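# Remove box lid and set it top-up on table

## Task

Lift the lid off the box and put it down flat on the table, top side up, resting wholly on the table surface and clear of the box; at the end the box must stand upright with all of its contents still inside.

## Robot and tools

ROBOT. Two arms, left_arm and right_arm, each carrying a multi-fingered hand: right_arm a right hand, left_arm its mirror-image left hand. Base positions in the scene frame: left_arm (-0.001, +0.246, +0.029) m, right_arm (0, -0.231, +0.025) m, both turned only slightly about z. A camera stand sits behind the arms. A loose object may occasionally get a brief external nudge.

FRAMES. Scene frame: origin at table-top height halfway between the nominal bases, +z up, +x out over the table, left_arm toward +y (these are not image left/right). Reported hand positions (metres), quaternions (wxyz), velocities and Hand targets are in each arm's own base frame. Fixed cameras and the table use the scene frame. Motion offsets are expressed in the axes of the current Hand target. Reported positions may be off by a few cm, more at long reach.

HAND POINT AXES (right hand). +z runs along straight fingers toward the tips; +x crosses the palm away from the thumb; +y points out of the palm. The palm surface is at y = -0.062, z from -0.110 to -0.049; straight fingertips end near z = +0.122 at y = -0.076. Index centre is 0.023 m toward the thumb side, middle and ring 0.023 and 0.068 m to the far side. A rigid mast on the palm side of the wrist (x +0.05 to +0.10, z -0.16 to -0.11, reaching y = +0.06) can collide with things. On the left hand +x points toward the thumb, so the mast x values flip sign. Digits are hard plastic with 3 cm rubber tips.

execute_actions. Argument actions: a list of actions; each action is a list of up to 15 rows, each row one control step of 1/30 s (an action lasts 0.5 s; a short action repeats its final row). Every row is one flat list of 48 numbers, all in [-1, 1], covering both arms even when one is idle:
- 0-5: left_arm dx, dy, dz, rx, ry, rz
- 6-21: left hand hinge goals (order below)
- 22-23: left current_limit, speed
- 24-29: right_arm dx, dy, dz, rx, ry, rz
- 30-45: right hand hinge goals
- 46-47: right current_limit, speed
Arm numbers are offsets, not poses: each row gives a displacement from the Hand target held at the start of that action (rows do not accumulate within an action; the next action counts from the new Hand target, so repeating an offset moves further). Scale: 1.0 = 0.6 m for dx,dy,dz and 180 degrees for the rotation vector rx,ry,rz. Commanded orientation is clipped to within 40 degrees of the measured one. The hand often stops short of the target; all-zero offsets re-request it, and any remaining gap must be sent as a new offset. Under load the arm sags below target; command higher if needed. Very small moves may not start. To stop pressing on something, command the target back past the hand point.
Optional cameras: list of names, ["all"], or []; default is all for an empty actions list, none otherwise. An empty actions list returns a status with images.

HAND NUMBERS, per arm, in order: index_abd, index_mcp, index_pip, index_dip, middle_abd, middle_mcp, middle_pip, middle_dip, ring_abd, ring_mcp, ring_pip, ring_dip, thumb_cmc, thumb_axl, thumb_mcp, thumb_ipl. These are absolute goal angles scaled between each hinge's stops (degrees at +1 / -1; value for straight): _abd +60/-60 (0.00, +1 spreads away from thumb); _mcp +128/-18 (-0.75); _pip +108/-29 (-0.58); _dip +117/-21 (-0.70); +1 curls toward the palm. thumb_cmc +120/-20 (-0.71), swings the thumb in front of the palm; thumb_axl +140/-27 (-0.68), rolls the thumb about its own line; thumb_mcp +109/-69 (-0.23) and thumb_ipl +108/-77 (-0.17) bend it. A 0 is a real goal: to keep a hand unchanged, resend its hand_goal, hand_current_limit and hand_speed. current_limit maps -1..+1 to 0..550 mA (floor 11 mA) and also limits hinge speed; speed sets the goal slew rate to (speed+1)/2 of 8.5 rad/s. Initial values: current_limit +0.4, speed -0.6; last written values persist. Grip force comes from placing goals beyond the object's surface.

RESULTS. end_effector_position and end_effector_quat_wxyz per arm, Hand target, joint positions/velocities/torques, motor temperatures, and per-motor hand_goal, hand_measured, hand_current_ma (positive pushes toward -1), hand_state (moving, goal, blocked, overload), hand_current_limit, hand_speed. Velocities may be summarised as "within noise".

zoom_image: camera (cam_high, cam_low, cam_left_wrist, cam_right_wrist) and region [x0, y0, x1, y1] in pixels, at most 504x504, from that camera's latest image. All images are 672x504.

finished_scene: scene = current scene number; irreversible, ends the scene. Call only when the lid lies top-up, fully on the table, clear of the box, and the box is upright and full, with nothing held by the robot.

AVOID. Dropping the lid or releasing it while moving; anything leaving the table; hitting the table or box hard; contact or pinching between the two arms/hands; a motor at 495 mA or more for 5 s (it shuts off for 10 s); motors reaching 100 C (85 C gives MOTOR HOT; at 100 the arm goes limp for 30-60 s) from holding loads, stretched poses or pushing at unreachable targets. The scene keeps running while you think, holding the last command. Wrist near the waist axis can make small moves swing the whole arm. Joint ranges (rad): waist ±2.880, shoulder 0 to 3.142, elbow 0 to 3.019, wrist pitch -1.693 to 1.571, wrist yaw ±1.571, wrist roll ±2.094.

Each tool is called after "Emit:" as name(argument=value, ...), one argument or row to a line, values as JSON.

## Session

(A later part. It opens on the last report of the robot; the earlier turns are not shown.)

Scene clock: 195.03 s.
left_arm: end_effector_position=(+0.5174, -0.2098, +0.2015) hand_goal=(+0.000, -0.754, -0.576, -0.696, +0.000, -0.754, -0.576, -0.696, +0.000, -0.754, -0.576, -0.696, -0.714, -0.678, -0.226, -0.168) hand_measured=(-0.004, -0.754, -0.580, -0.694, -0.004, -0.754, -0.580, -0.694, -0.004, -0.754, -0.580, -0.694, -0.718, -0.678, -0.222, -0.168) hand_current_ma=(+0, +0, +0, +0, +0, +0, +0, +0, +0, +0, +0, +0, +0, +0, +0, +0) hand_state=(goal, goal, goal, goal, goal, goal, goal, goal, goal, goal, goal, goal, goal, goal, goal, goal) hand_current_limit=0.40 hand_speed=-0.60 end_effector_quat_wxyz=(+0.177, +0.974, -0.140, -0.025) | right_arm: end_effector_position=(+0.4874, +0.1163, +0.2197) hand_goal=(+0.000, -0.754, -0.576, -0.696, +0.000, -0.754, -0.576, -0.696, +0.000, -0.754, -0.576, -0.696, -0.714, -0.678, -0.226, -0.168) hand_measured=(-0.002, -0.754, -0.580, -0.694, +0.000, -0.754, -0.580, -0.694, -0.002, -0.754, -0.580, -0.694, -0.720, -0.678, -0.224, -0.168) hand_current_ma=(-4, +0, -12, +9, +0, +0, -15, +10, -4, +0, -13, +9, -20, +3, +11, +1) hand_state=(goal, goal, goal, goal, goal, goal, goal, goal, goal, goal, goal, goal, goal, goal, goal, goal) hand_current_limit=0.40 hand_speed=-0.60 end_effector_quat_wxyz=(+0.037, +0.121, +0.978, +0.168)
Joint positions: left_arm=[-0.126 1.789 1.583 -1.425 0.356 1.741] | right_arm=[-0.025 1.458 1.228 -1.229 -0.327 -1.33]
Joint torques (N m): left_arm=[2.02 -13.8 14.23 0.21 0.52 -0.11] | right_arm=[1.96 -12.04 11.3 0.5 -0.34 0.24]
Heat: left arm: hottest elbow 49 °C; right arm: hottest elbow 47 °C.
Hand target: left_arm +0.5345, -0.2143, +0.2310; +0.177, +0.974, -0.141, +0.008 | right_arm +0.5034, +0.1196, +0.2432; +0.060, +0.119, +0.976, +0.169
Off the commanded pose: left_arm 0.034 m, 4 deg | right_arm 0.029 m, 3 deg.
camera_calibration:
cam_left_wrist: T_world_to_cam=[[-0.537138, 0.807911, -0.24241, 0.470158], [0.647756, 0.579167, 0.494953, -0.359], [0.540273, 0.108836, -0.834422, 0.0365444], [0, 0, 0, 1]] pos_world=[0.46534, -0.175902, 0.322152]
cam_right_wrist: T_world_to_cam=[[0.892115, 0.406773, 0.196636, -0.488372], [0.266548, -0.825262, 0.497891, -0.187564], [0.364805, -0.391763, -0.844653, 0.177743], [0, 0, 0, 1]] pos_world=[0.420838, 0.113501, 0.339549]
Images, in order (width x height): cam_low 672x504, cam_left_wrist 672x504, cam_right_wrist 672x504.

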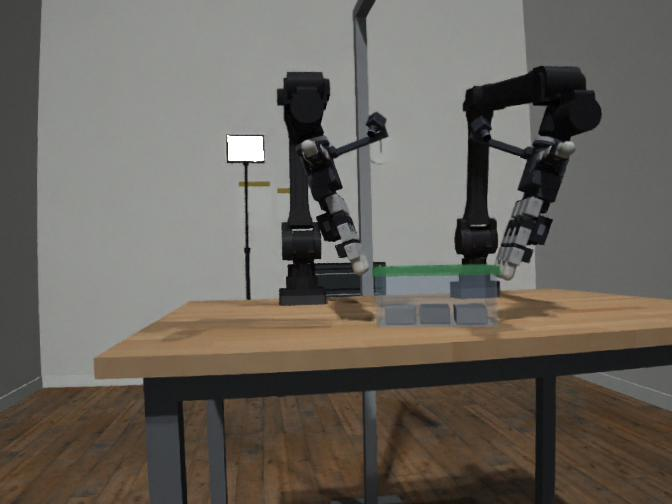

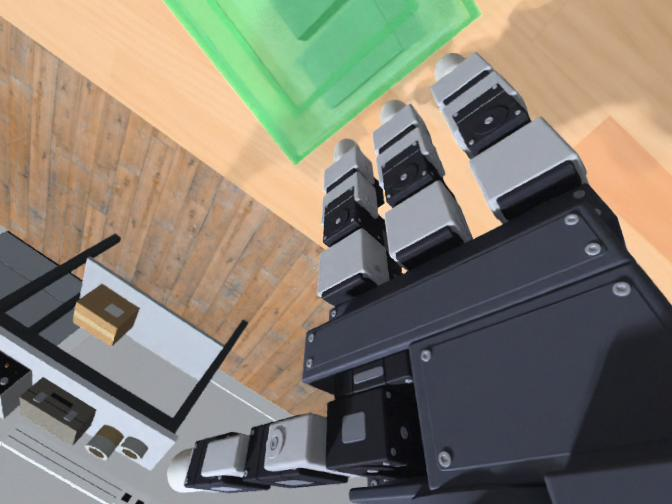

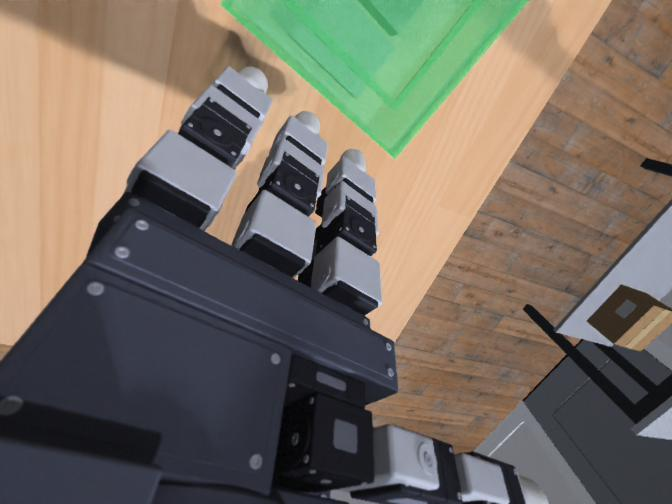

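Emit:
execute_actions(
  actions=[
    [[0,0,0,0,0,0,0,-0.754,-0.576,-0.696,0,-0.754,-0.576,-0.696,0,-0.754,-0.576,-0.696,-0.714,-0.678,-0.226,-0.168,0.4,-0.6,0,-0.0193,0.0533,0,0,0,0,-0.754,-0.576,-0.696,0,-0.754,-0.576,-0.696,0,-0.754,-0.576,-0.696,-0.714,-0.678,-0.226,-0.168,0.4,-0.6]],
  ],
)

Scene clock: 196.73 s.
left_arm: end_effector_position=(+0.5174, -0.2098, +0.2015) hand_goal=(+0.000, -0.754, -0.576, -0.696, +0.000, -0.754, -0.576, -0.696, +0.000, -0.754, -0.576, -0.696, -0.714, -0.678, -0.226, -0.168) hand_measured=(-0.004, -0.754, -0.580, -0.694, -0.004, -0.754, -0.580, -0.694, -0.004, -0.754, -0.580, -0.694, -0.718, -0.678, -0.222, -0.168) hand_current_ma=(+0, +0, +0, +0, +0, +0, +0, +0, +0, +0, +0, +0, +0, +0, +0, +0) hand_state=(goal, goal, goal, goal, goal, goal, goal, goal, goal, goal, goal, goal, goal, goal, goal, goal) hand_current_limit=0.40 hand_speed=-0.60 end_effector_quat_wxyz=(+0.177, +0.974, -0.140, -0.025) | right_arm: end_effector_position=(+0.5008, +0.1158, +0.2147) hand_goal=(+0.000, -0.754, -0.576, -0.696, +0.000, -0.754, -0.576, -0.696, +0.000, -0.754, -0.576, -0.696, -0.714, -0.678, -0.226, -0.168) hand_measured=(-0.002, -0.754, -0.580, -0.694, +0.000, -0.754, -0.580, -0.694, -0.002, -0.754, -0.580, -0.694, -0.720, -0.678, -0.224, -0.168) hand_current_ma=(-4, +0, -12, +9, +0, +0, -15, +10, -4, +0, -13, +9, -20, +3, +11, +1) hand_state=(goal, goal, goal, goal, goal, goal, goal, goal, goal, goal, goal, goal, goal, goal, goal, goal) hand_current_limit=0.40 hand_speed=-0.60 end_effector_quat_wxyz=(+0.060, +0.118, +0.977, +0.169)
Joint positions: left_arm=[-0.126 1.789 1.583 -1.425 0.356 1.74] | right_arm=[-0.025 1.472 1.221 -1.161 -0.326 -1.329]
Joint torques (N m): left_arm=[1.26 -14.04 14.42 0.05 0.52 -0.11] | right_arm=[1.26 -12.16 7.62 1.47 -0.37 0.19]
Heat: left arm: hottest elbow 50 °C; right arm: hottest elbow 47 °C.
Hand target: left_arm +0.5345, -0.2143, +0.2310; +0.177, +0.974, -0.142, +0.008 | right_arm +0.5060, +0.1191, +0.2092; +0.060, +0.119, +0.976, +0.169
Off the commanded pose: left_arm 0.034 m, 4 deg | right_arm 0.008 m, 0 deg.

Emit:
execute_actions(
  actions=[
    [[0,0,0,0,0,0,0,-0.66,-0.576,-0.696,0,-0.66,-0.576,-0.696,0,-0.66,-0.576,-0.696,-0.714,-0.678,-0.226,-0.168,0.6,-0.8,0.0073,0.0082,-0.0295,0,0,0,0,-0.69,-0.576,-0.696,0,-0.69,-0.576,-0.696,0,-0.69,-0.576,-0.696,-0.714,-0.678,-0.226,-0.168,0.6,-0.8]],
    [[0,0,0,0,0,0,0,-0.5,-0.56,-0.68,0,-0.5,-0.56,-0.68,0,-0.5,-0.56,-0.68,-0.714,-0.678,-0.226,-0.168,0.6,-0.8,0,0,0,0,0,0,0,-0.58,-0.57,-0.69,0,-0.58,-0.57,-0.69,0,-0.58,-0.57,-0.69,-0.714,-0.678,-0.226,-0.168,0.6,-0.8]],
  ],
  cameras=["cam_low","cam_left_wrist","cam_right_wrist"],
)

Emit:
zoom_image(
  camera="cam_low",
  region=[340, 220, 560, 340],
)

Emit:
zoom_image(
  camera="cam_left_wrist",
  region=[140, 0, 520, 200],
)

Emit:
zoom_image(
  camera="cam_right_wrist",
  region=[180, 0, 560, 200],
)

Scene clock: 200.53 s.
left_arm: end_effector_position=(+0.5209, -0.1974, +0.1970) hand_goal=(+0.000, -0.500, -0.560, -0.680, +0.000, -0.500, -0.560, -0.680, +0.000, -0.500, -0.560, -0.680, -0.714, -0.678, -0.226, -0.168) hand_measured=(-0.002, -0.562, -0.580, -0.692, -0.002, -0.570, -0.582, -0.692, -0.002, -0.580, -0.582, -0.692, -0.718, -0.678, -0.222, -0.168) hand_current_ma=(+0, -76, -8, -3, +0, -96, -9, -3, +0, -120, -10, -3, +0, +0, +0, +0) hand_state=(goal, blocked, goal, goal, goal, blocked, blocked, goal, goal, blocked, blocked, goal, goal, goal, goal, goal) hand_current_limit=0.60 hand_speed=-0.80 end_effector_quat_wxyz=(+0.162, +0.978, -0.133, -0.024) | right_arm: end_effector_position=(+0.4963, +0.1129, +0.2103) hand_goal=(+0.000, -0.580, -0.570, -0.690, +0.000, -0.580, -0.570, -0.690, +0.000, -0.580, -0.570, -0.690, -0.714, -0.678, -0.226, -0.168) hand_measured=(-0.002, -0.636, -0.582, -0.696, +0.000, -0.634, -0.584, -0.696, -0.002, -0.634, -0.582, -0.694, -0.720, -0.678, -0.224, -0.168) hand_current_ma=(-5, -269, -52, -23, +0, -262, -56, -20, -4, -262, -48, -16, -20, +3, +11, +1) hand_state=(goal, blocked, goal, goal, goal, blocked, goal, goal, goal, blocked, goal, goal, goal, goal, goal, goal) hand_current_limit=0.60 hand_speed=-0.80 end_effector_quat_wxyz=(+0.050, +0.121, +0.979, +0.158)
Joint positions: left_arm=[-0.111 1.789 1.583 -1.425 0.324 1.74] | right_arm=[-0.025 1.472 1.221 -1.184 -0.305 -1.329]
Joint torques (N m): left_arm=[0.03 -14.04 14.11 0.21 1.72 -0.14] | right_arm=[0.97 -12.86 9.2 0.64 -1.33 0.2]
Heat: left arm: hottest elbow 51 °C; right arm: hottest elbow 47 °C.
Hand target: left_arm +0.5345, -0.2143, +0.2309; +0.177, +0.974, -0.142, +0.008 | right_arm +0.5000, +0.1192, +0.2272; +0.060, +0.119, +0.976, +0.169
Off the commanded pose: left_arm 0.040 m, 4 deg | right_arm 0.018 m, 2 deg.
camera_calibration:
cam_left_wrist: T_world_to_cam=[[-0.54768, 0.807607, -0.218673, 0.461588], [0.637799, 0.572139, 0.515626, -0.366535], [0.541534, 0.142929, -0.828439, 0.0343902], [0, 0, 0, 1]] pos_world=[0.467955, -0.167988, 0.318422]
cam_right_wrist: T_world_to_cam=[[0.888991, 0.407928, 0.208063, -0.494125], [0.251655, -0.814807, 0.522264, -0.186911], [0.382577, -0.411928, -0.827013, 0.154799], [0, 0, 0, 1]] pos_world=[0.427087, 0.113037, 0.328447]
Images, in order (width x height): cam_low 672x504, cam_left_wrist 672x504, cam_right_wrist 672x504.

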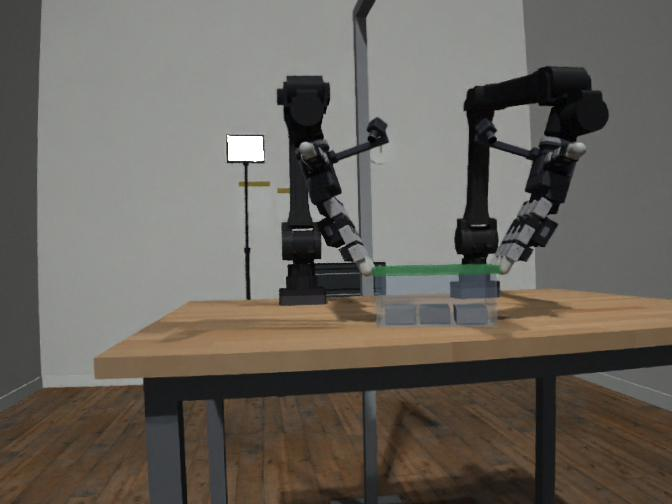

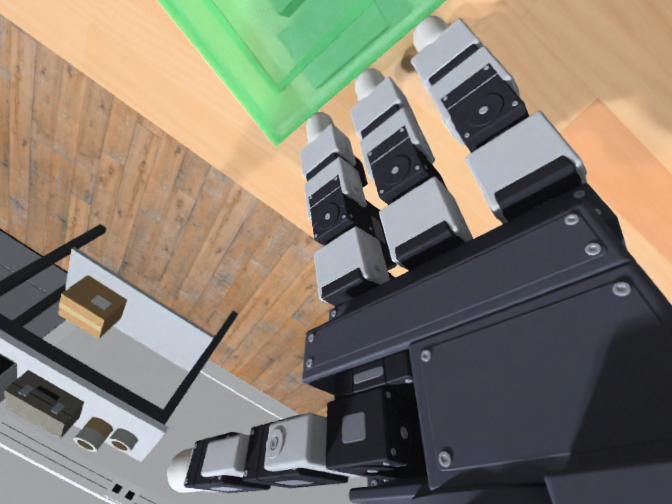

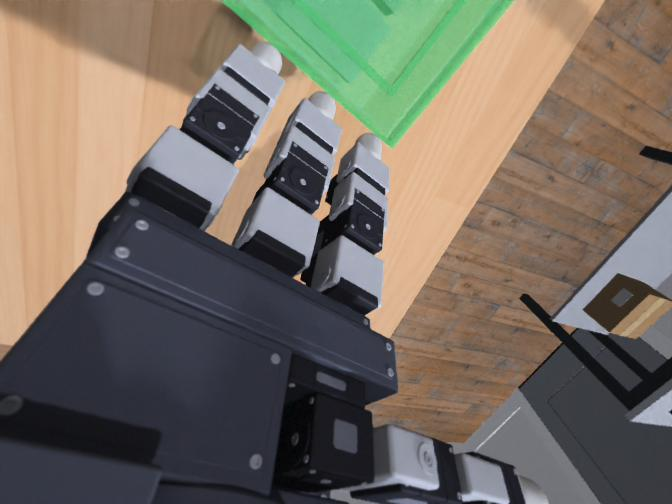

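Scaled by 2.291 from the camera's 672x504 image, which has a finer 960x720 frame.

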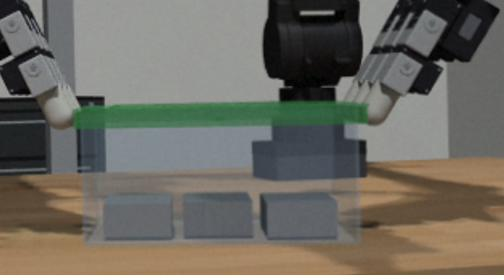

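Scaled by 1.326 from the camera's 672x504 image, which has a finer 960x720 frame.

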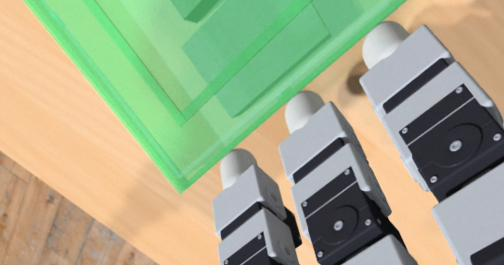

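Scaled by 1.326 from the camera's 672x504 image, which has a finer 960x720 frame.

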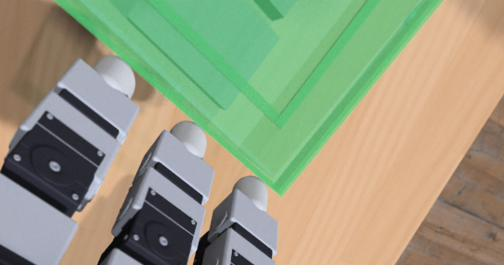

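Emit:
execute_actions(
  actions=[
    [[0,0.0235,0.0085,0,0,0,0,-0.46,-0.56,-0.68,0,-0.46,-0.56,-0.68,0,-0.46,-0.56,-0.68,-0.714,-0.678,-0.226,-0.168,0.65,-0.8,0,0.0235,0.0085,0,0,0,0,-0.56,-0.57,-0.69,0,-0.56,-0.57,-0.69,0,-0.56,-0.57,-0.69,-0.714,-0.678,-0.226,-0.168,0.65,-0.8]],
  ],
  cameras=["cam_low"],
)

Emit:
zoom_image(
  camera="cam_low",
  region=[340, 220, 560, 340],
)

Scene clock: 202.03 s.
left_arm: end_effector_position=(+0.5233, -0.1968, +0.1959) hand_goal=(+0.000, -0.460, -0.560, -0.680, +0.000, -0.460, -0.560, -0.680, +0.000, -0.460, -0.560, -0.680, -0.714, -0.678, -0.226, -0.168) hand_measured=(+0.002, -0.540, -0.582, -0.692, +0.002, -0.552, -0.586, -0.692, +0.002, -0.564, -0.590, -0.694, -0.718, -0.678, -0.222, -0.168) hand_current_ma=(+0, -123, -10, -3, +0, -160, -12, -3, +0, -199, -17, -4, +0, +0, +0, +0) hand_state=(goal, blocked, blocked, goal, goal, blocked, blocked, goal, goal, blocked, blocked, goal, goal, goal, goal, goal) hand_current_limit=0.65 hand_speed=-0.80 end_effector_quat_wxyz=(+0.158, +0.979, -0.125, -0.024) | right_arm: end_effector_position=(+0.4980, +0.1119, +0.2091) hand_goal=(+0.000, -0.560, -0.570, -0.690, +0.000, -0.560, -0.570, -0.690, +0.000, -0.560, -0.570, -0.690, -0.714, -0.678, -0.226, -0.168) hand_measured=(+0.000, -0.620, -0.584, -0.698, +0.002, -0.622, -0.586, -0.696, +0.000, -0.624, -0.588, -0.696, -0.720, -0.678, -0.224, -0.168) hand_current_ma=(-1, -287, -60, -28, +6, -303, -70, -25, +2, -313, -79, -26, -20, +3, +11, +1) hand_state=(goal, blocked, goal, goal, goal, blocked, goal, goal, goal, blocked, goal, goal, goal, goal, goal, goal) hand_current_limit=0.65 hand_speed=-0.80 end_effector_quat_wxyz=(+0.048, +0.132, +0.978, +0.154)
Joint positions: left_arm=[-0.111 1.789 1.583 -1.421 0.317 1.722] | right_arm=[-0.022 1.472 1.221 -1.184 -0.296 -1.305]
Joint torques (N m): left_arm=[-1.85 -15.27 13.14 0.32 1.98 -0.21] | right_arm=[2.96 -13.92 9.25 0.83 -1.47 0.28]
Heat: left arm: hottest elbow 51 °C; right arm: hottest elbow 47 °C.
Hand target: left_arm +0.5303, -0.2289, +0.2310; +0.177, +0.974, -0.142, +0.008 | right_arm +0.5039, +0.1335, +0.2272; +0.060, +0.120, +0.976, +0.169
Off the commanded pose: left_arm 0.048 m, 5 deg | right_arm 0.029 m, 3 deg.
Images, in order (width x height): cam_low 672x504.

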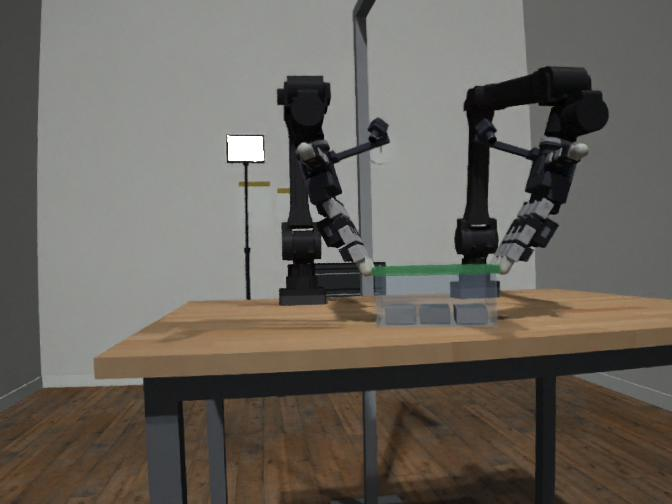

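Scaled by 2.291 from the camera's 672x504 image, which has a finer 960x720 frame.

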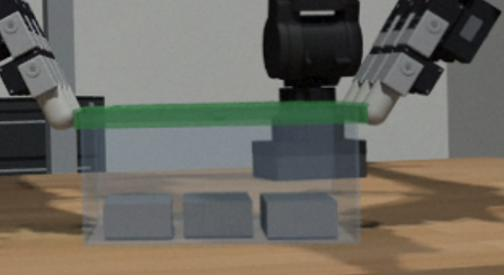

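Emit:
execute_actions(
  actions=[
    [[0,0,0,0,0,0,0,-0.44,-0.56,-0.68,0,-0.44,-0.56,-0.68,0,-0.44,-0.56,-0.68,-0.714,-0.678,-0.226,-0.168,0.7,-0.8,0,0.0085,-0.0235,0,0,0,0,-0.54,-0.57,-0.69,0,-0.54,-0.57,-0.69,0,-0.54,-0.57,-0.69,-0.714,-0.678,-0.226,-0.168,0.7,-0.8]],
    [[0,0.0057,-0.0157,0,0,0,0,-0.42,-0.56,-0.68,0,-0.42,-0.56,-0.68,0,-0.42,-0.56,-0.68,-0.714,-0.678,-0.226,-0.168,0.7,-0.8,0,0.0057,-0.0157,0,0,0,0,-0.53,-0.57,-0.69,0,-0.53,-0.57,-0.69,0,-0.53,-0.57,-0.69,-0.714,-0.678,-0.226,-0.168,0.7,-0.8]],
  ],
  cameras=["cam_low"],
)

Emit:
zoom_image(
  camera="cam_low",
  region=[340, 220, 560, 340],
)

Scene clock: 204.50 s.
left_arm: end_effector_position=(+0.5229, -0.1955, +0.1947) hand_goal=(+0.000, -0.420, -0.560, -0.680, +0.000, -0.420, -0.560, -0.680, +0.000, -0.420, -0.560, -0.680, -0.714, -0.678, -0.226, -0.168) hand_measured=(+0.002, -0.516, -0.586, -0.692, +0.002, -0.530, -0.590, -0.694, +0.002, -0.546, -0.594, -0.694, -0.718, -0.678, -0.222, -0.168) hand_current_ma=(+0, -171, -14, -3, +0, -222, -18, -4, +0, -283, -21, -4, +0, +0, +0, +0) hand_state=(goal, blocked, blocked, goal, goal, blocked, blocked, goal, goal, blocked, blocked, goal, goal, goal, goal, goal) hand_current_limit=0.70 hand_speed=-0.80 end_effector_quat_wxyz=(+0.154, +0.980, -0.124, -0.026) | right_arm: end_effector_position=(+0.4924, +0.1105, +0.2093) hand_goal=(+0.000, -0.530, -0.570, -0.690, +0.000, -0.530, -0.570, -0.690, +0.000, -0.530, -0.570, -0.690, -0.714, -0.678, -0.226, -0.168) hand_measured=(-0.014, -0.590, -0.586, -0.698, -0.012, -0.598, -0.588, -0.698, -0.014, -0.606, -0.590, -0.698, -0.720, -0.678, -0.224, -0.168) hand_current_ma=(-49, -291, -65, -31, -42, -328, -79, -32, -48, -371, -80, -31, -20, +3, +11, +1) hand_state=(goal, blocked, goal, goal, goal, blocked, goal, goal, goal, blocked, goal, goal, goal, goal, goal, goal) hand_current_limit=0.70 hand_speed=-0.80 end_effector_quat_wxyz=(+0.029, +0.143, +0.978, +0.150)
Joint positions: left_arm=[-0.111 1.789 1.583 -1.424 0.308 1.721] | right_arm=[-0.022 1.472 1.231 -1.231 -0.291 -1.288]
Joint torques (N m): left_arm=[-1.55 -15.27 14.42 -0.25 2.33 -0.21] | right_arm=[3.78 -14.27 11.95 -0.2 -1.79 0.15]
Heat: left arm: hottest elbow 51 °C; right arm: hottest elbow 48 °C.
Hand target: left_arm +0.5296, -0.2287, +0.2410; +0.177, +0.974, -0.142, +0.008 | right_arm +0.5020, +0.1339, +0.2521; +0.060, +0.120, +0.976, +0.169
Off the commanded pose: left_arm 0.057 m, 5 deg | right_arm 0.050 m, 5 deg.
Images, in order (width x height): cam_low 672x504.

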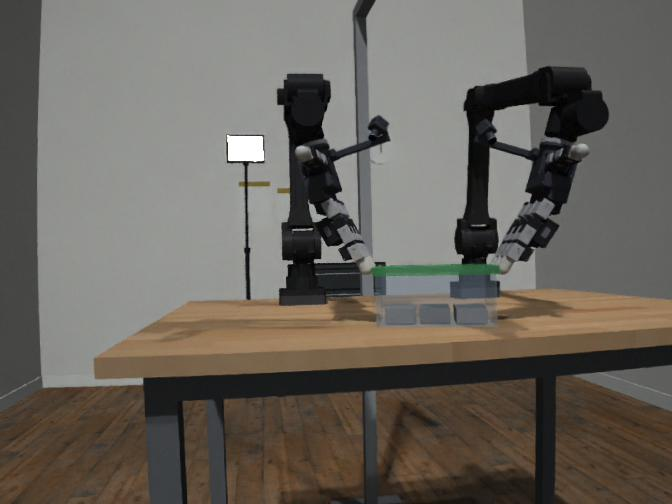

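Scaled by 2.291 from the camera's 672x504 image, which has a finer 960x720 frame.

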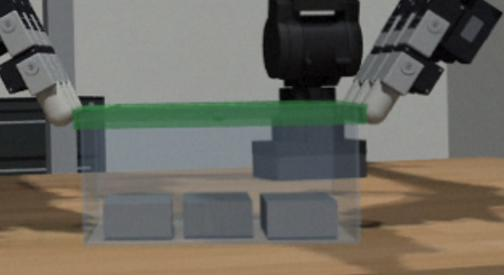

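Emit:
execute_actions(
  actions=[
    [[0,0.0057,-0.0157,0,0,0,0,-0.42,-0.56,-0.68,0,-0.42,-0.56,-0.68,0,-0.42,-0.56,-0.68,-0.714,-0.678,-0.226,-0.168,0.7,-0.8,0,0.0028,-0.0078,0,0,0,0,-0.53,-0.57,-0.69,0,-0.53,-0.57,-0.69,0,-0.53,-0.57,-0.69,-0.714,-0.678,-0.226,-0.168,0.7,-0.8]],
  ],
  cameras=["cam_low"],
)

Emit:
zoom_image(
  camera="cam_low",
  region=[340, 220, 560, 340],
)

Scene clock: 205.97 s.
left_arm: end_effector_position=(+0.5226, -0.1954, +0.1955) hand_goal=(+0.000, -0.420, -0.560, -0.680, +0.000, -0.420, -0.560, -0.680, +0.000, -0.420, -0.560, -0.680, -0.714, -0.678, -0.226, -0.168) hand_measured=(-0.006, -0.516, -0.588, -0.692, -0.008, -0.530, -0.594, -0.696, -0.008, -0.546, -0.600, -0.698, -0.718, -0.678, -0.222, -0.168) hand_current_ma=(-1, -170, -14, -3, -1, -222, -21, -5, -1, -283, -29, -7, +0, +0, +0, +0) hand_state=(goal, blocked, blocked, goal, goal, blocked, blocked, goal, goal, blocked, blocked, goal, goal, goal, goal, goal) hand_current_limit=0.70 hand_speed=-0.80 end_effector_quat_wxyz=(+0.154, +0.980, -0.120, -0.029) | right_arm: end_effector_position=(+0.4912, +0.1108, +0.2118) hand_goal=(+0.000, -0.530, -0.570, -0.690, +0.000, -0.530, -0.570, -0.690, +0.000, -0.530, -0.570, -0.690, -0.714, -0.678, -0.226, -0.168) hand_measured=(-0.014, -0.588, -0.586, -0.698, -0.012, -0.596, -0.588, -0.698, -0.014, -0.602, -0.590, -0.698, -0.720, -0.678, -0.224, -0.168) hand_current_ma=(-49, -283, -65, -31, -42, -316, -79, -32, -48, -352, -80, -31, -20, +3, +11, +1) hand_state=(goal, blocked, goal, goal, goal, blocked, goal, goal, goal, blocked, goal, goal, goal, goal, goal, goal) hand_current_limit=0.70 hand_speed=-0.80 end_effector_quat_wxyz=(+0.025, +0.144, +0.978, +0.149)
Joint positions: left_arm=[-0.111 1.789 1.586 -1.432 0.308 1.712] | right_arm=[-0.022 1.472 1.239 -1.247 -0.291 -1.288]
Joint torques (N m): left_arm=[-1.55 -16.32 15.72 -0.84 2.28 -0.1] | right_arm=[3.72 -14.51 11.82 0.27 -1.76 0.09]
Heat: left arm: hottest elbow 52 °C; right arm: hottest elbow 48 °C.
Hand target: left_arm +0.5291, -0.2285, +0.2510; +0.177, +0.974, -0.142, +0.008 | right_arm +0.5015, +0.1339, +0.2570; +0.060, +0.120, +0.976, +0.169
Off the commanded pose: left_arm 0.065 m, 6 deg | right_arm 0.052 m, 5 deg.
Images, in order (width x height): cam_low 672x504.

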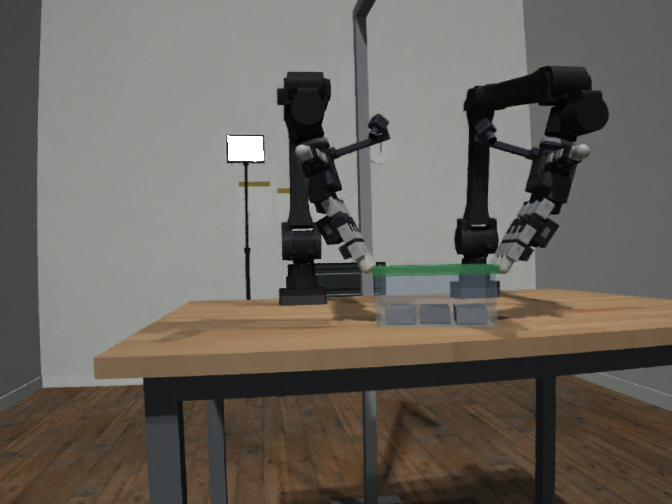

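Scaled by 2.291 from the camera's 672x504 image, which has a finer 960x720 frame.

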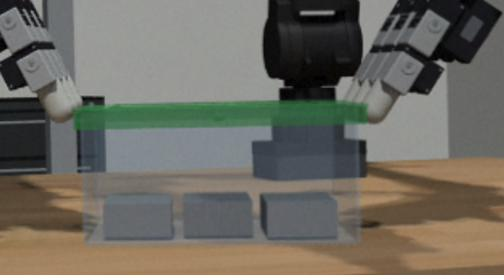

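Emit:
execute_actions(
  actions=[
    [[0,0.0057,-0.0157,0,0,0,0,-0.42,-0.56,-0.68,0,-0.42,-0.56,-0.68,0,-0.42,-0.56,-0.68,-0.714,-0.678,-0.226,-0.168,0.7,-0.8,0,0.0028,-0.0078,0,0,0,0,-0.53,-0.57,-0.69,0,-0.53,-0.57,-0.69,0,-0.53,-0.57,-0.69,-0.714,-0.678,-0.226,-0.168,0.7,-0.8]],
  ],
  cameras=["cam_low"],
)

Emit:
zoom_image(
  camera="cam_low",
  region=[340, 220, 560, 340],
)

Scene clock: 209.00 s.
left_arm: end_effector_position=(+0.5125, -0.2286, +0.2320) hand_goal=(+0.000, -0.420, -0.560, -0.680, +0.000, -0.420, -0.560, -0.680, +0.000, -0.420, -0.560, -0.680, -0.714, -0.678, -0.226, -0.168) hand_measured=(-0.002, -0.432, -0.566, -0.682, -0.004, -0.432, -0.566, -0.682, -0.004, -0.432, -0.566, -0.682, -0.718, -0.678, -0.222, -0.168) hand_current_ma=(+0, -3, -1, +0, +0, -3, -1, +0, +0, -4, -1, +0, +0, +0, +0, +0) hand_state=(goal, goal, goal, goal, goal, goal, goal, goal, goal, goal, goal, goal, goal, goal, goal, goal) hand_current_limit=0.70 hand_speed=-0.80 end_effector_quat_wxyz=(+0.177, +0.973, -0.145, -0.022) | right_arm: end_effector_position=(+0.4898, +0.1305, +0.2276) hand_goal=(+0.000, -0.530, -0.570, -0.690, +0.000, -0.530, -0.570, -0.690, +0.000, -0.530, -0.570, -0.690, -0.714, -0.678, -0.226, -0.168) hand_measured=(-0.004, -0.540, -0.574, -0.694, -0.004, -0.540, -0.576, -0.694, -0.004, -0.540, -0.574, -0.692, -0.720, -0.678, -0.224, -0.168) hand_current_ma=(-11, -41, -16, -12, -10, -44, -20, -12, -12, -46, -18, -11, -20, +3, +11, +1) hand_state=(goal, goal, goal, goal, goal, goal, goal, goal, goal, goal, goal, goal, goal, goal, goal, goal) hand_current_limit=0.70 hand_speed=-0.80 end_effector_quat_wxyz=(+0.028, +0.126, +0.978, +0.165)
Joint positions: left_arm=[-0.162 1.766 1.634 -1.48 0.357 1.712] | right_arm=[0.01 1.465 1.261 -1.262 -0.319 -1.288]
Joint torques (N m): left_arm=[1.96 -13.86 14.09 0.13 0.59 -0.13] | right_arm=[1.38 -13.68 11.12 0.18 -0.52 0.15]
Heat: left arm: hottest elbow 52 °C; right arm: hottest elbow 48 °C.
Hand target: left_arm +0.5283, -0.2283, +0.2611; +0.177, +0.974, -0.142, +0.008 | right_arm +0.5012, +0.1341, +0.2620; +0.060, +0.119, +0.976, +0.169
Off the commanded pose: left_arm 0.033 m, 3 deg | right_arm 0.036 m, 4 deg.
Images, in order (width x height): cam_low 672x504.

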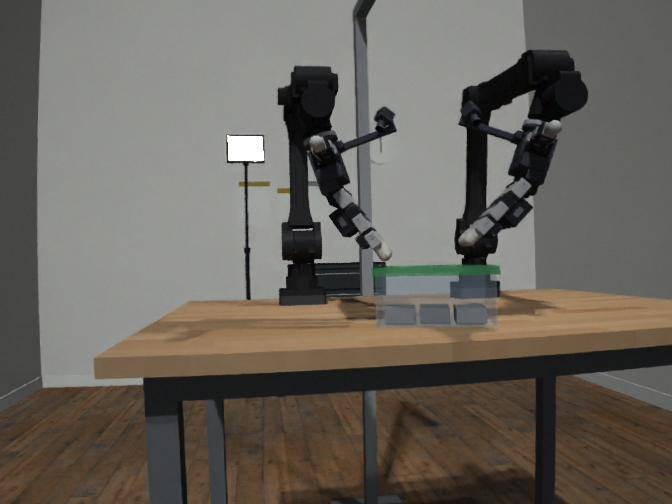

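Scaled by 2.291 from the camera's 672x504 image, which has a finer 960x720 frame.

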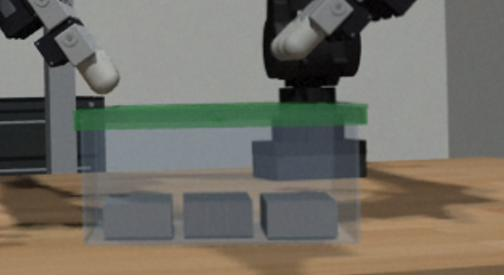

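Emit:
execute_actions(
  actions=[
    [[0,-0.06,-0.0035,0,0,0,0,-0.754,-0.576,-0.696,0,-0.754,-0.576,-0.696,0,-0.754,-0.576,-0.696,-0.714,-0.678,-0.226,-0.168,0.4,-0.6,0.0017,-0.058,-0.0038,0,0,0,0,-0.754,-0.576,-0.696,0,-0.754,-0.576,-0.696,0,-0.754,-0.576,-0.696,-0.714,-0.678,-0.226,-0.168,0.4,-0.6]],
    [[0,-0.057,-0.0035,0,0,0,0,-0.95,-0.576,0.53,0,-0.95,-0.576,0.53,0,-0.95,-0.576,0.53,-0.714,-0.678,-0.226,-0.168,0.4,-0.5,0.0017,-0.058,-0.0038,0,0,0,0,-0.95,-0.576,0.53,0,-0.95,-0.576,0.53,0,-0.95,-0.576,0.53,-0.714,-0.678,-0.226,-0.168,0.4,-0.5]],
    [[-0.005,-0.0186,0.0617,0,0,0,0,-0.95,-0.576,0.53,0,-0.95,-0.576,0.53,0,-0.95,-0.576,0.53,-0.714,-0.678,-0.226,-0.168,0.4,-0.5,0.0046,-0.0175,0.0566,0,0,0,0,-0.95,-0.576,0.53,0,-0.95,-0.576,0.53,0,-0.95,-0.576,0.53,-0.714,-0.678,-0.226,-0.168,0.4,-0.5]],
    [[-0.005,-0.0186,0.0617,0,0,0,0,-0.95,-0.576,0.53,0,-0.95,-0.576,0.53,0,-0.95,-0.576,0.53,-0.714,-0.678,-0.226,-0.168,0.4,-0.5,0.0046,-0.0175,0.0566,0,0,0,0,-0.95,-0.576,0.53,0,-0.95,-0.576,0.53,0,-0.95,-0.576,0.53,-0.714,-0.678,-0.226,-0.168,0.4,-0.5]],
    [[-0.005,-0.0186,0.0617,0,0,0,0,-0.95,-0.576,0.53,0,-0.95,-0.576,0.53,0,-0.95,-0.576,0.53,-0.714,-0.678,-0.226,-0.168,0.4,-0.5,0.0046,-0.0175,0.0566,0,0,0,0,-0.95,-0.576,0.53,0,-0.95,-0.576,0.53,0,-0.95,-0.576,0.53,-0.714,-0.678,-0.226,-0.168,0.4,-0.5]],
  ],
  cameras=["all"],
)

Emit:
zoom_image(
  camera="cam_low",
  region=[320, 220, 560, 340],
)

Scene clock: 225.20 s.
left_arm: end_effector_position=(+0.5454, -0.1644, +0.1241) hand_goal=(+0.000, -0.950, -0.576, +0.530, +0.000, -0.950, -0.576, +0.530, +0.000, -0.950, -0.576, +0.530, -0.714, -0.678, -0.226, -0.168) hand_measured=(-0.002, -0.948, -0.574, +0.526, -0.002, -0.948, -0.574, +0.526, -0.002, -0.948, -0.574, +0.526, -0.718, -0.678, -0.222, -0.168) hand_current_ma=(+0, +0, +0, +0, +0, +0, +0, +0, +0, +0, +0, +0, +0, +0, +0, +0) hand_state=(goal, goal, goal, goal, goal, goal, goal, goal, goal, goal, goal, goal, goal, goal, goal, goal) hand_current_limit=0.40 hand_speed=-0.50 end_effector_quat_wxyz=(+0.176, +0.975, -0.134, +0.003) | right_arm: end_effector_position=(+0.4805, +0.0707, +0.1356) hand_goal=(+0.000, -0.950, -0.576, +0.530, +0.000, -0.950, -0.576, +0.530, +0.000, -0.950, -0.576, +0.530, -0.714, -0.678, -0.226, -0.168) hand_measured=(-0.002, -0.948, -0.574, +0.526, -0.002, -0.948, -0.576, +0.526, -0.004, -0.948, -0.576, +0.526, -0.718, -0.678, -0.224, -0.168) hand_current_ma=(-9, +6, +4, -13, -8, +7, +2, -14, -10, +8, +3, -12, -19, +3, +11, +1) hand_state=(goal, goal, goal, goal, goal, goal, goal, goal, goal, goal, goal, goal, goal, goal, goal, goal) hand_current_limit=0.40 hand_speed=-0.50 end_effector_quat_wxyz=(+0.054, +0.127, +0.976, +0.168)
Joint positions: left_arm=[-0.039 1.876 1.498 -1.222 0.353 1.81] | right_arm=[-0.132 1.512 1.047 -0.994 -0.338 -1.425]
Joint torques (N m): left_arm=[1.2 -13.27 7.97 0.61 0.5 0.05] | right_arm=[1.32 -11.11 7.12 1.26 -0.49 0.06]
Motor temperatures (°C): left_arm=[38 41 54 34 35 32] | right_arm=[34 36 49 33 36 31]
Heat: left arm: hottest elbow 54 °C; right arm: hottest elbow 49 °C.
Hand target: left_arm +0.5449, -0.1697, +0.1248; +0.177, +0.974, -0.142, +0.008 | right_arm +0.4850, +0.0750, +0.1355; +0.060, +0.119, +0.976, +0.169
Off the commanded pose: left_arm 0.005 m, 1 deg | right_arm 0.006 m, 1 deg.
camera_calibration:
cam_left_wrist: T_world_to_cam=[[-0.540963, 0.794642, -0.275503, 0.433716], [0.607131, 0.59565, 0.525921, -0.344165], [0.582022, 0.117237, -0.804677, -0.0731515], [0, 0, 0, 1]] pos_world=[0.486154, -0.131071, 0.24163]
cam_right_wrist: T_world_to_cam=[[0.891967, 0.392461, 0.22443, -0.449881], [0.236973, -0.828616, 0.507188, -0.168239], [0.385018, -0.399211, -0.832101, 0.0804269], [0, 0, 0, 1]] pos_world=[0.410181, 0.0692629, 0.253219]

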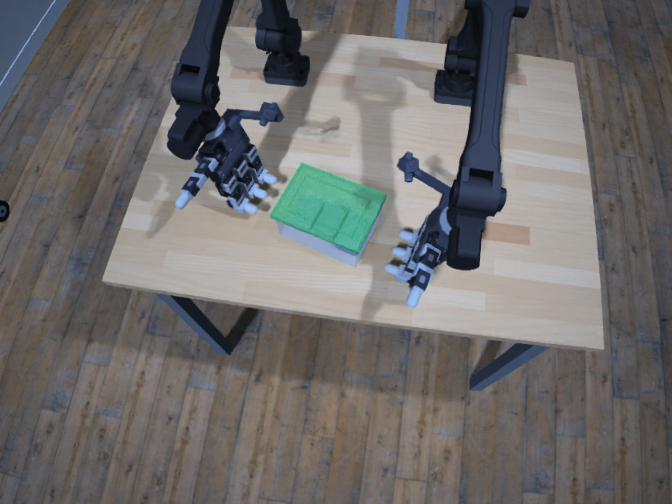

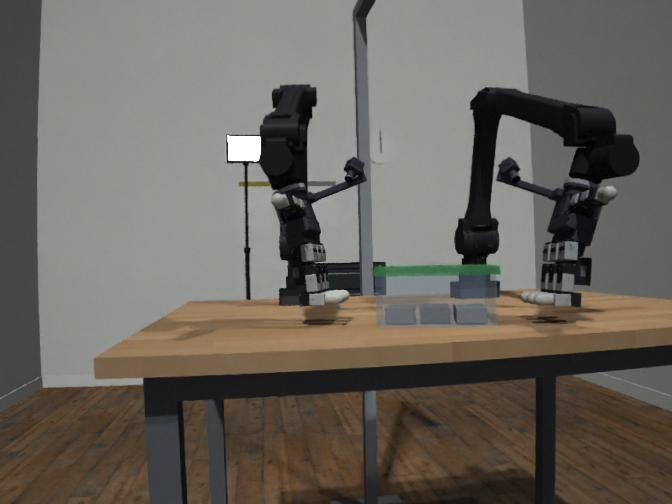

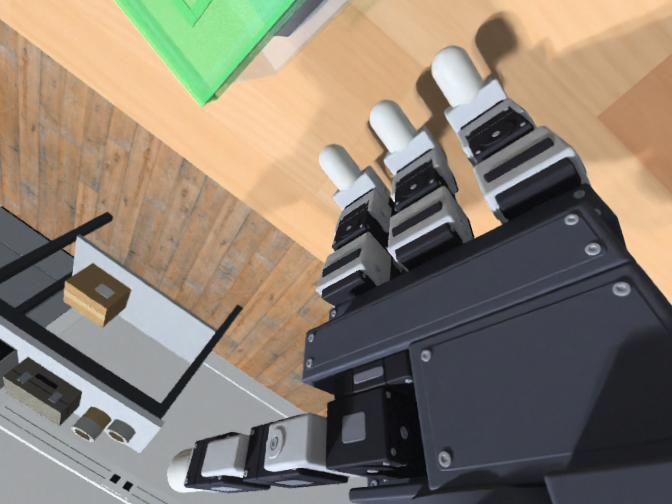

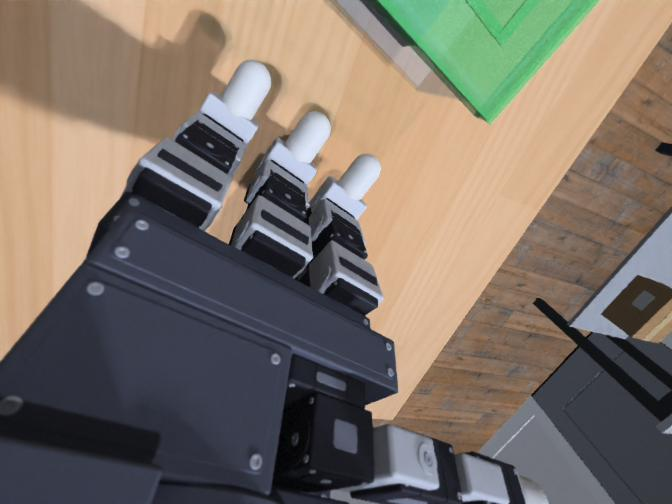

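Scaled by 2.100 from the camera's 672x504 image, which has a finer 960x720 frame.

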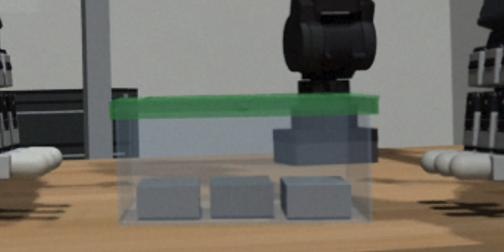

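Emit:
execute_actions(
  actions=[
    [[-0.0008,0.0323,-0.0108,0,0,0,0,-0.95,-0.576,0.53,0,-0.95,-0.576,0.53,0,-0.95,-0.576,0.53,-0.714,-0.678,-0.226,-0.168,0.4,-0.5,-0.0053,0.0341,-0.0083,0,0,0,0,-0.95,-0.576,0.53,0,-0.95,-0.576,0.53,0,-0.95,-0.576,0.53,-0.714,-0.678,-0.226,-0.168,0.4,-0.5]],
    [[-0.0008,0.0323,-0.0108,0,0,0,0,-0.95,-0.576,0.53,0,-0.95,-0.576,0.53,0,-0.95,-0.576,0.53,-0.714,-0.678,-0.226,-0.168,0.4,-0.5,-0.0053,0.0341,-0.0083,0,0,0,0,-0.95,-0.576,0.53,0,-0.95,-0.576,0.53,0,-0.95,-0.576,0.53,-0.714,-0.678,-0.226,-0.168,0.4,-0.5]],
    [[-0.0008,0.0323,-0.0108,0,0,0,0,-0.95,-0.576,0.53,0,-0.95,-0.576,0.53,0,-0.95,-0.576,0.53,-0.714,-0.678,-0.226,-0.168,0.4,-0.5,-0.0053,0.0341,-0.0083,0,0,0,0,-0.95,-0.576,0.53,0,-0.95,-0.576,0.53,0,-0.95,-0.576,0.53,-0.714,-0.678,-0.226,-0.168,0.4,-0.5]],
  ],
  cameras=["cam_low","cam_left_wrist","cam_right_wrist"],
)

Emit:
zoom_image(
  camera="cam_low",
  region=[320, 220, 560, 340],
)

Emit:
zoom_image(
  camera="cam_left_wrist",
  region=[140, 0, 520, 200],
)

Emit:
zoom_image(
  camera="cam_right_wrist",
  region=[180, 0, 560, 200],
)

Scene clock: 231.93 s.
left_arm: end_effector_position=(+0.5290, -0.2129, +0.1518) hand_goal=(+0.000, -0.950, -0.576, +0.530, +0.000, -0.950, -0.576, +0.530, +0.000, -0.950, -0.576, +0.530, -0.714, -0.678, -0.226, -0.168) hand_measured=(-0.002, -0.948, -0.574, +0.526, -0.002, -0.948, -0.574, +0.526, -0.002, -0.948, -0.574, +0.526, -0.718, -0.678, -0.222, -0.168) hand_current_ma=(+0, +0, +0, +0, +0, +0, +0, +0, +0, +0, +0, +0, +0, +0, +0, +0) hand_state=(goal, goal, goal, goal, goal, goal, goal, goal, goal, goal, goal, goal, goal, goal, goal, goal) hand_current_limit=0.40 hand_speed=-0.50 end_effector_quat_wxyz=(+0.176, +0.974, -0.145, +0.002) | right_arm: end_effector_position=(+0.4881, +0.1208, +0.1512) hand_goal=(+0.000, -0.950, -0.576, +0.530, +0.000, -0.950, -0.576, +0.530, +0.000, -0.950, -0.576, +0.530, -0.714, -0.678, -0.226, -0.168) hand_measured=(-0.002, -0.948, -0.574, +0.526, -0.002, -0.948, -0.576, +0.526, -0.004, -0.948, -0.576, +0.526, -0.718, -0.678, -0.224, -0.168) hand_current_ma=(-9, +6, +4, -13, -8, +6, +2, -14, -10, +7, +3, -12, -19, +3, +11, +1) hand_state=(goal, goal, goal, goal, goal, goal, goal, goal, goal, goal, goal, goal, goal, goal, goal, goal) hand_current_limit=0.40 hand_speed=-0.50 end_effector_quat_wxyz=(+0.042, +0.120, +0.978, +0.168)
Joint positions: left_arm=[-0.129 1.824 1.498 -1.247 0.355 1.738] | right_arm=[-0.014 1.512 1.096 -1.029 -0.325 -1.319]
Joint torques (N m): left_arm=[1.55 -14.62 8.47 -0.05 0.5 -0.15] | right_arm=[0.85 -12.16 10.55 0.49 -0.25 0.25]
Heat: left arm: hottest elbow 53 °C; right arm: hottest elbow 48 °C.
Hand target: left_arm +0.5280, -0.2149, +0.1628; +0.177, +0.974, -0.142, +0.008 | right_arm +0.5049, +0.1240, +0.1713; +0.060, +0.120, +0.976, +0.169
Off the commanded pose: left_arm 0.011 m, 1 deg | right_arm 0.026 m, 2 deg.
camera_calibration:
cam_left_wrist: T_world_to_cam=[[-0.521862, 0.806746, -0.277164, 0.463724], [0.619624, 0.581816, 0.526836, -0.329593], [0.586281, 0.103198, -0.803507, -0.0411138], [0, 0, 0, 1]] pos_world=[0.470328, -0.178102, 0.269134]
cam_right_wrist: T_world_to_cam=[[0.889727, 0.407342, 0.206053, -0.477699], [0.261409, -0.824687, 0.501555, -0.147974], [0.374234, -0.392383, -0.840229, 0.11607], [0, 0, 0, 1]] pos_world=[0.420266, 0.118099, 0.270174]
Images, in order (width x height): cam_low 672x504, cam_left_wrist 672x504, cam_right_wrist 672x504.

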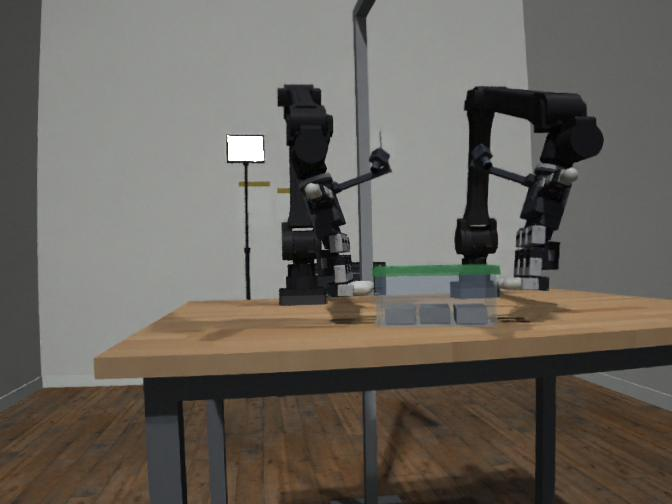

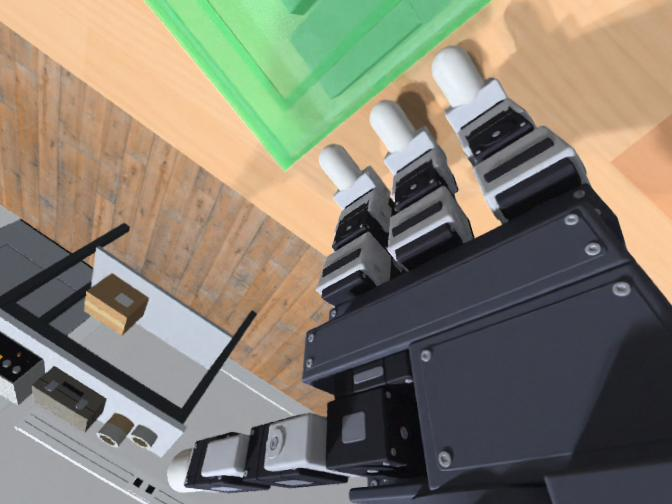

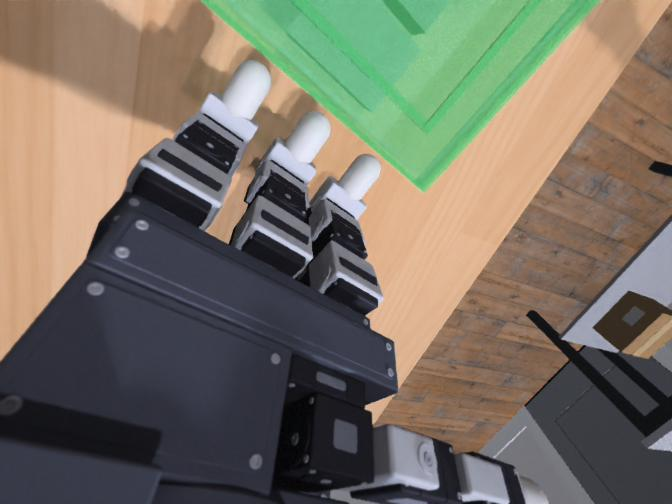

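Scaled by 2.100 from the camera's 672x504 image, which has a finer 960x720 frame.

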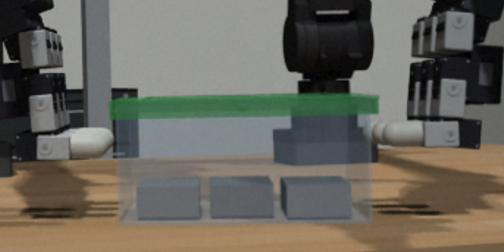

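Scaled by 1.326 from the camera's 672x504 image, which has a finer 960x720 frame.

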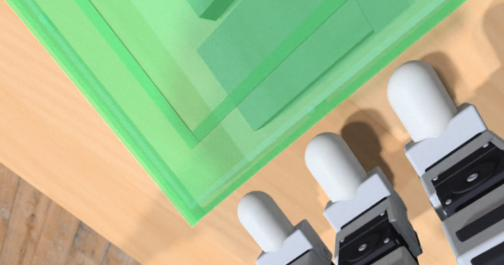

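Scaled by 1.326 from the camera's 672x504 image, which has a finer 960x720 frame.

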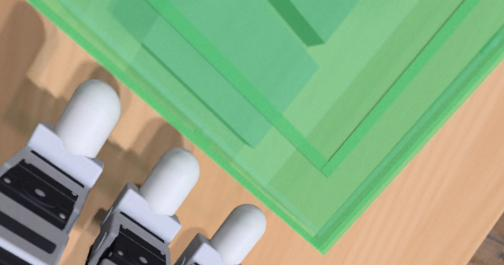

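Emit:
execute_actions(
  actions=[
    [[-0.0115,-0.0078,0.0285,0,0,0,0,-0.95,-0.576,0.53,0,-0.95,-0.576,0.53,0,-0.95,-0.576,0.53,-0.714,-0.678,-0.226,-0.168,0.4,-0.5,0,0,0,0,0,0,0,-0.95,-0.576,0.53,0,-0.95,-0.576,0.53,0,-0.95,-0.576,0.53,-0.714,-0.678,-0.226,-0.168,0.4,-0.5]],
    [[0,0.0177,0.0068,0,0,0,0,-0.95,-0.576,0.53,0,-0.95,-0.576,0.53,0,-0.95,-0.576,0.53,-0.714,-0.678,-0.226,-0.168,0.4,-0.5,-0.002,0.0175,0.0065,0,0,0,0,-0.95,-0.576,0.53,0,-0.95,-0.576,0.53,0,-0.95,-0.576,0.53,-0.714,-0.678,-0.226,-0.168,0.4,-0.5]],
  ],
  cameras=["cam_low","cam_left_wrist","cam_right_wrist"],
)

Emit:
zoom_image(
  camera="cam_low",
  region=[320, 220, 560, 340],
)

Emit:
zoom_image(
  camera="cam_left_wrist",
  region=[140, 0, 520, 200],
)

Emit:
zoom_image(
  camera="cam_right_wrist",
  region=[180, 0, 560, 200],
)

Scene clock: 235.53 s.
left_arm: end_effector_position=(+0.5197, -0.2203, +0.1354) hand_goal=(+0.000, -0.950, -0.576, +0.530, +0.000, -0.950, -0.576, +0.530, +0.000, -0.950, -0.576, +0.530, -0.714, -0.678, -0.226, -0.168) hand_measured=(-0.002, -0.948, -0.574, +0.526, -0.002, -0.948, -0.574, +0.526, -0.002, -0.954, -0.576, +0.532, -0.718, -0.678, -0.222, -0.168) hand_current_ma=(+0, +0, +0, +0, +0, +0, +0, +0, +0, -1, +0, +0, +0, +0, +0, +0) hand_state=(goal, goal, goal, goal, goal, goal, goal, goal, goal, goal, goal, goal, goal, goal, goal, goal) hand_current_limit=0.40 hand_speed=-0.50 end_effector_quat_wxyz=(+0.176, +0.974, -0.142, -0.002) | right_arm: end_effector_position=(+0.4904, +0.1293, +0.1539) hand_goal=(+0.000, -0.950, -0.576, +0.530, +0.000, -0.950, -0.576, +0.530, +0.000, -0.950, -0.576, +0.530, -0.714, -0.678, -0.226, -0.168) hand_measured=(-0.002, -0.952, -0.576, +0.528, -0.002, -0.948, -0.576, +0.526, -0.004, -0.948, -0.576, +0.526, -0.718, -0.678, -0.224, -0.168) hand_current_ma=(-4, -9, +1, -6, -8, +6, +2, -14, -10, +7, +3, -12, -19, +3, +11, +1) hand_state=(goal, goal, goal, goal, goal, goal, goal, goal, goal, goal, goal, goal, goal, goal, goal, goal) hand_current_limit=0.40 hand_speed=-0.50 end_effector_quat_wxyz=(+0.043, +0.122, +0.977, +0.167)
Joint positions: left_arm=[-0.146 1.82 1.449 -1.204 0.353 1.716] | right_arm=[0.007 1.512 1.104 -1.029 -0.321 -1.294]
Joint torques (N m): left_arm=[0.73 -14.45 7.82 0.64 0.53 -0.19] | right_arm=[1.55 -11.75 10.78 0.43 -0.26 0.19]
Heat: left arm: hottest elbow 53 °C; right arm: hottest elbow 49 °C.
Hand target: left_arm +0.5190, -0.2255, +0.1446; +0.177, +0.974, -0.141, +0.008 | right_arm +0.5089, +0.1346, +0.1713; +0.060, +0.119, +0.977, +0.169
Off the commanded pose: left_arm 0.011 m, 1 deg | right_arm 0.026 m, 2 deg.
camera_calibration:
cam_left_wrist: T_world_to_cam=[[-0.528474, 0.80515, -0.269164, 0.46238], [0.62244, 0.583086, 0.522091, -0.311441], [0.577307, 0.108373, -0.809303, -0.041444], [0, 0, 0, 1]] pos_world=[0.462135, -0.186197, 0.253516]
cam_right_wrist: T_world_to_cam=[[0.891221, 0.404368, 0.205455, -0.484136], [0.258419, -0.824951, 0.502668, -0.141548], [0.372753, -0.394895, -0.83971, 0.121777], [0, 0, 0, 1]] pos_world=[0.422658, 0.127088, 0.272877]
Images, in order (width x height): cam_low 672x504, cam_left_wrist 672x504, cam_right_wrist 672x504.

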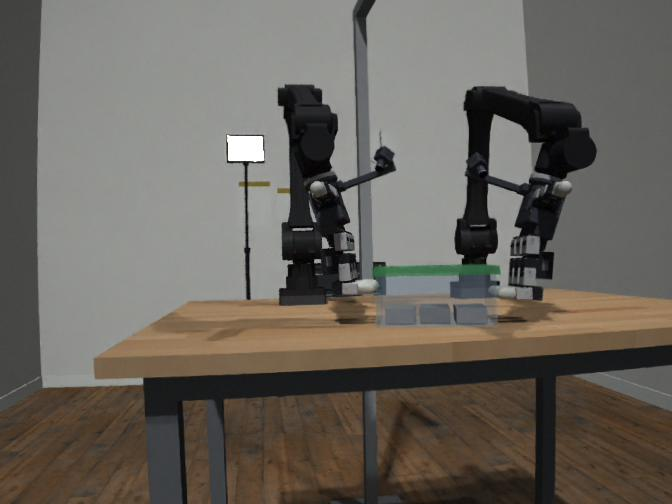

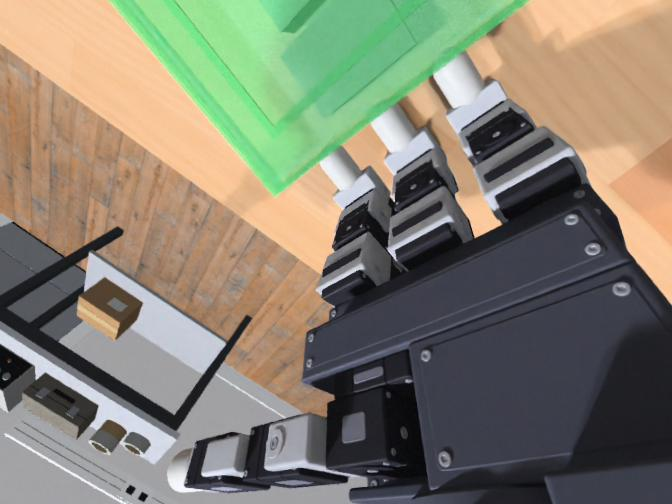

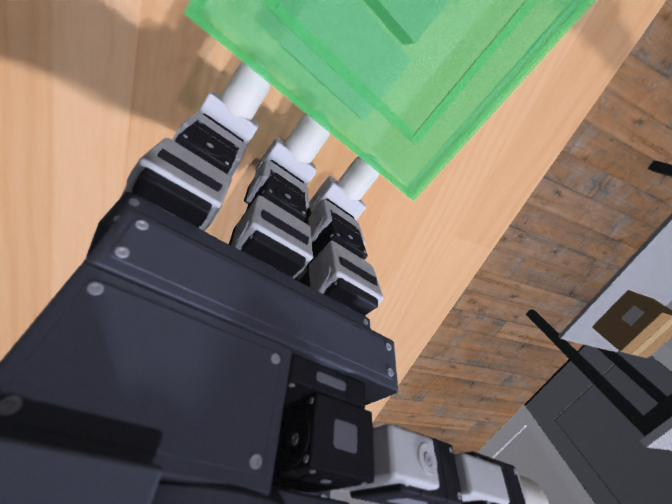

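Scaled by 2.100 from the camera's 672x504 image, which has a finer 960x720 frame.

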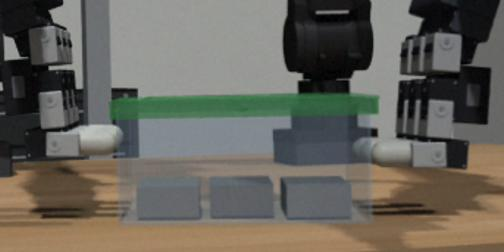

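Scaled by 1.326 from the camera's 672x504 image, which has a finer 960x720 frame.

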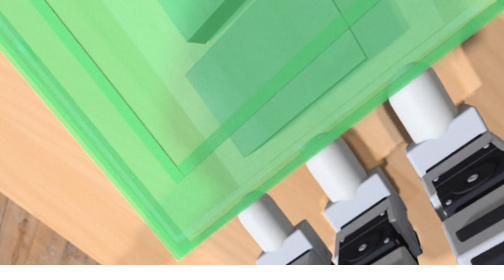

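Scaled by 1.326 from the camera's 672x504 image, which has a finer 960x720 frame.

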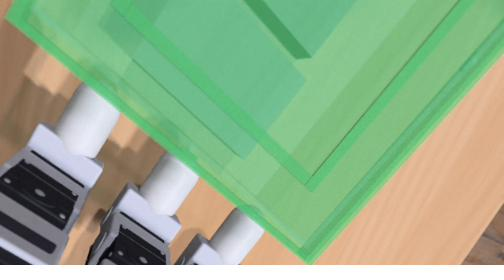

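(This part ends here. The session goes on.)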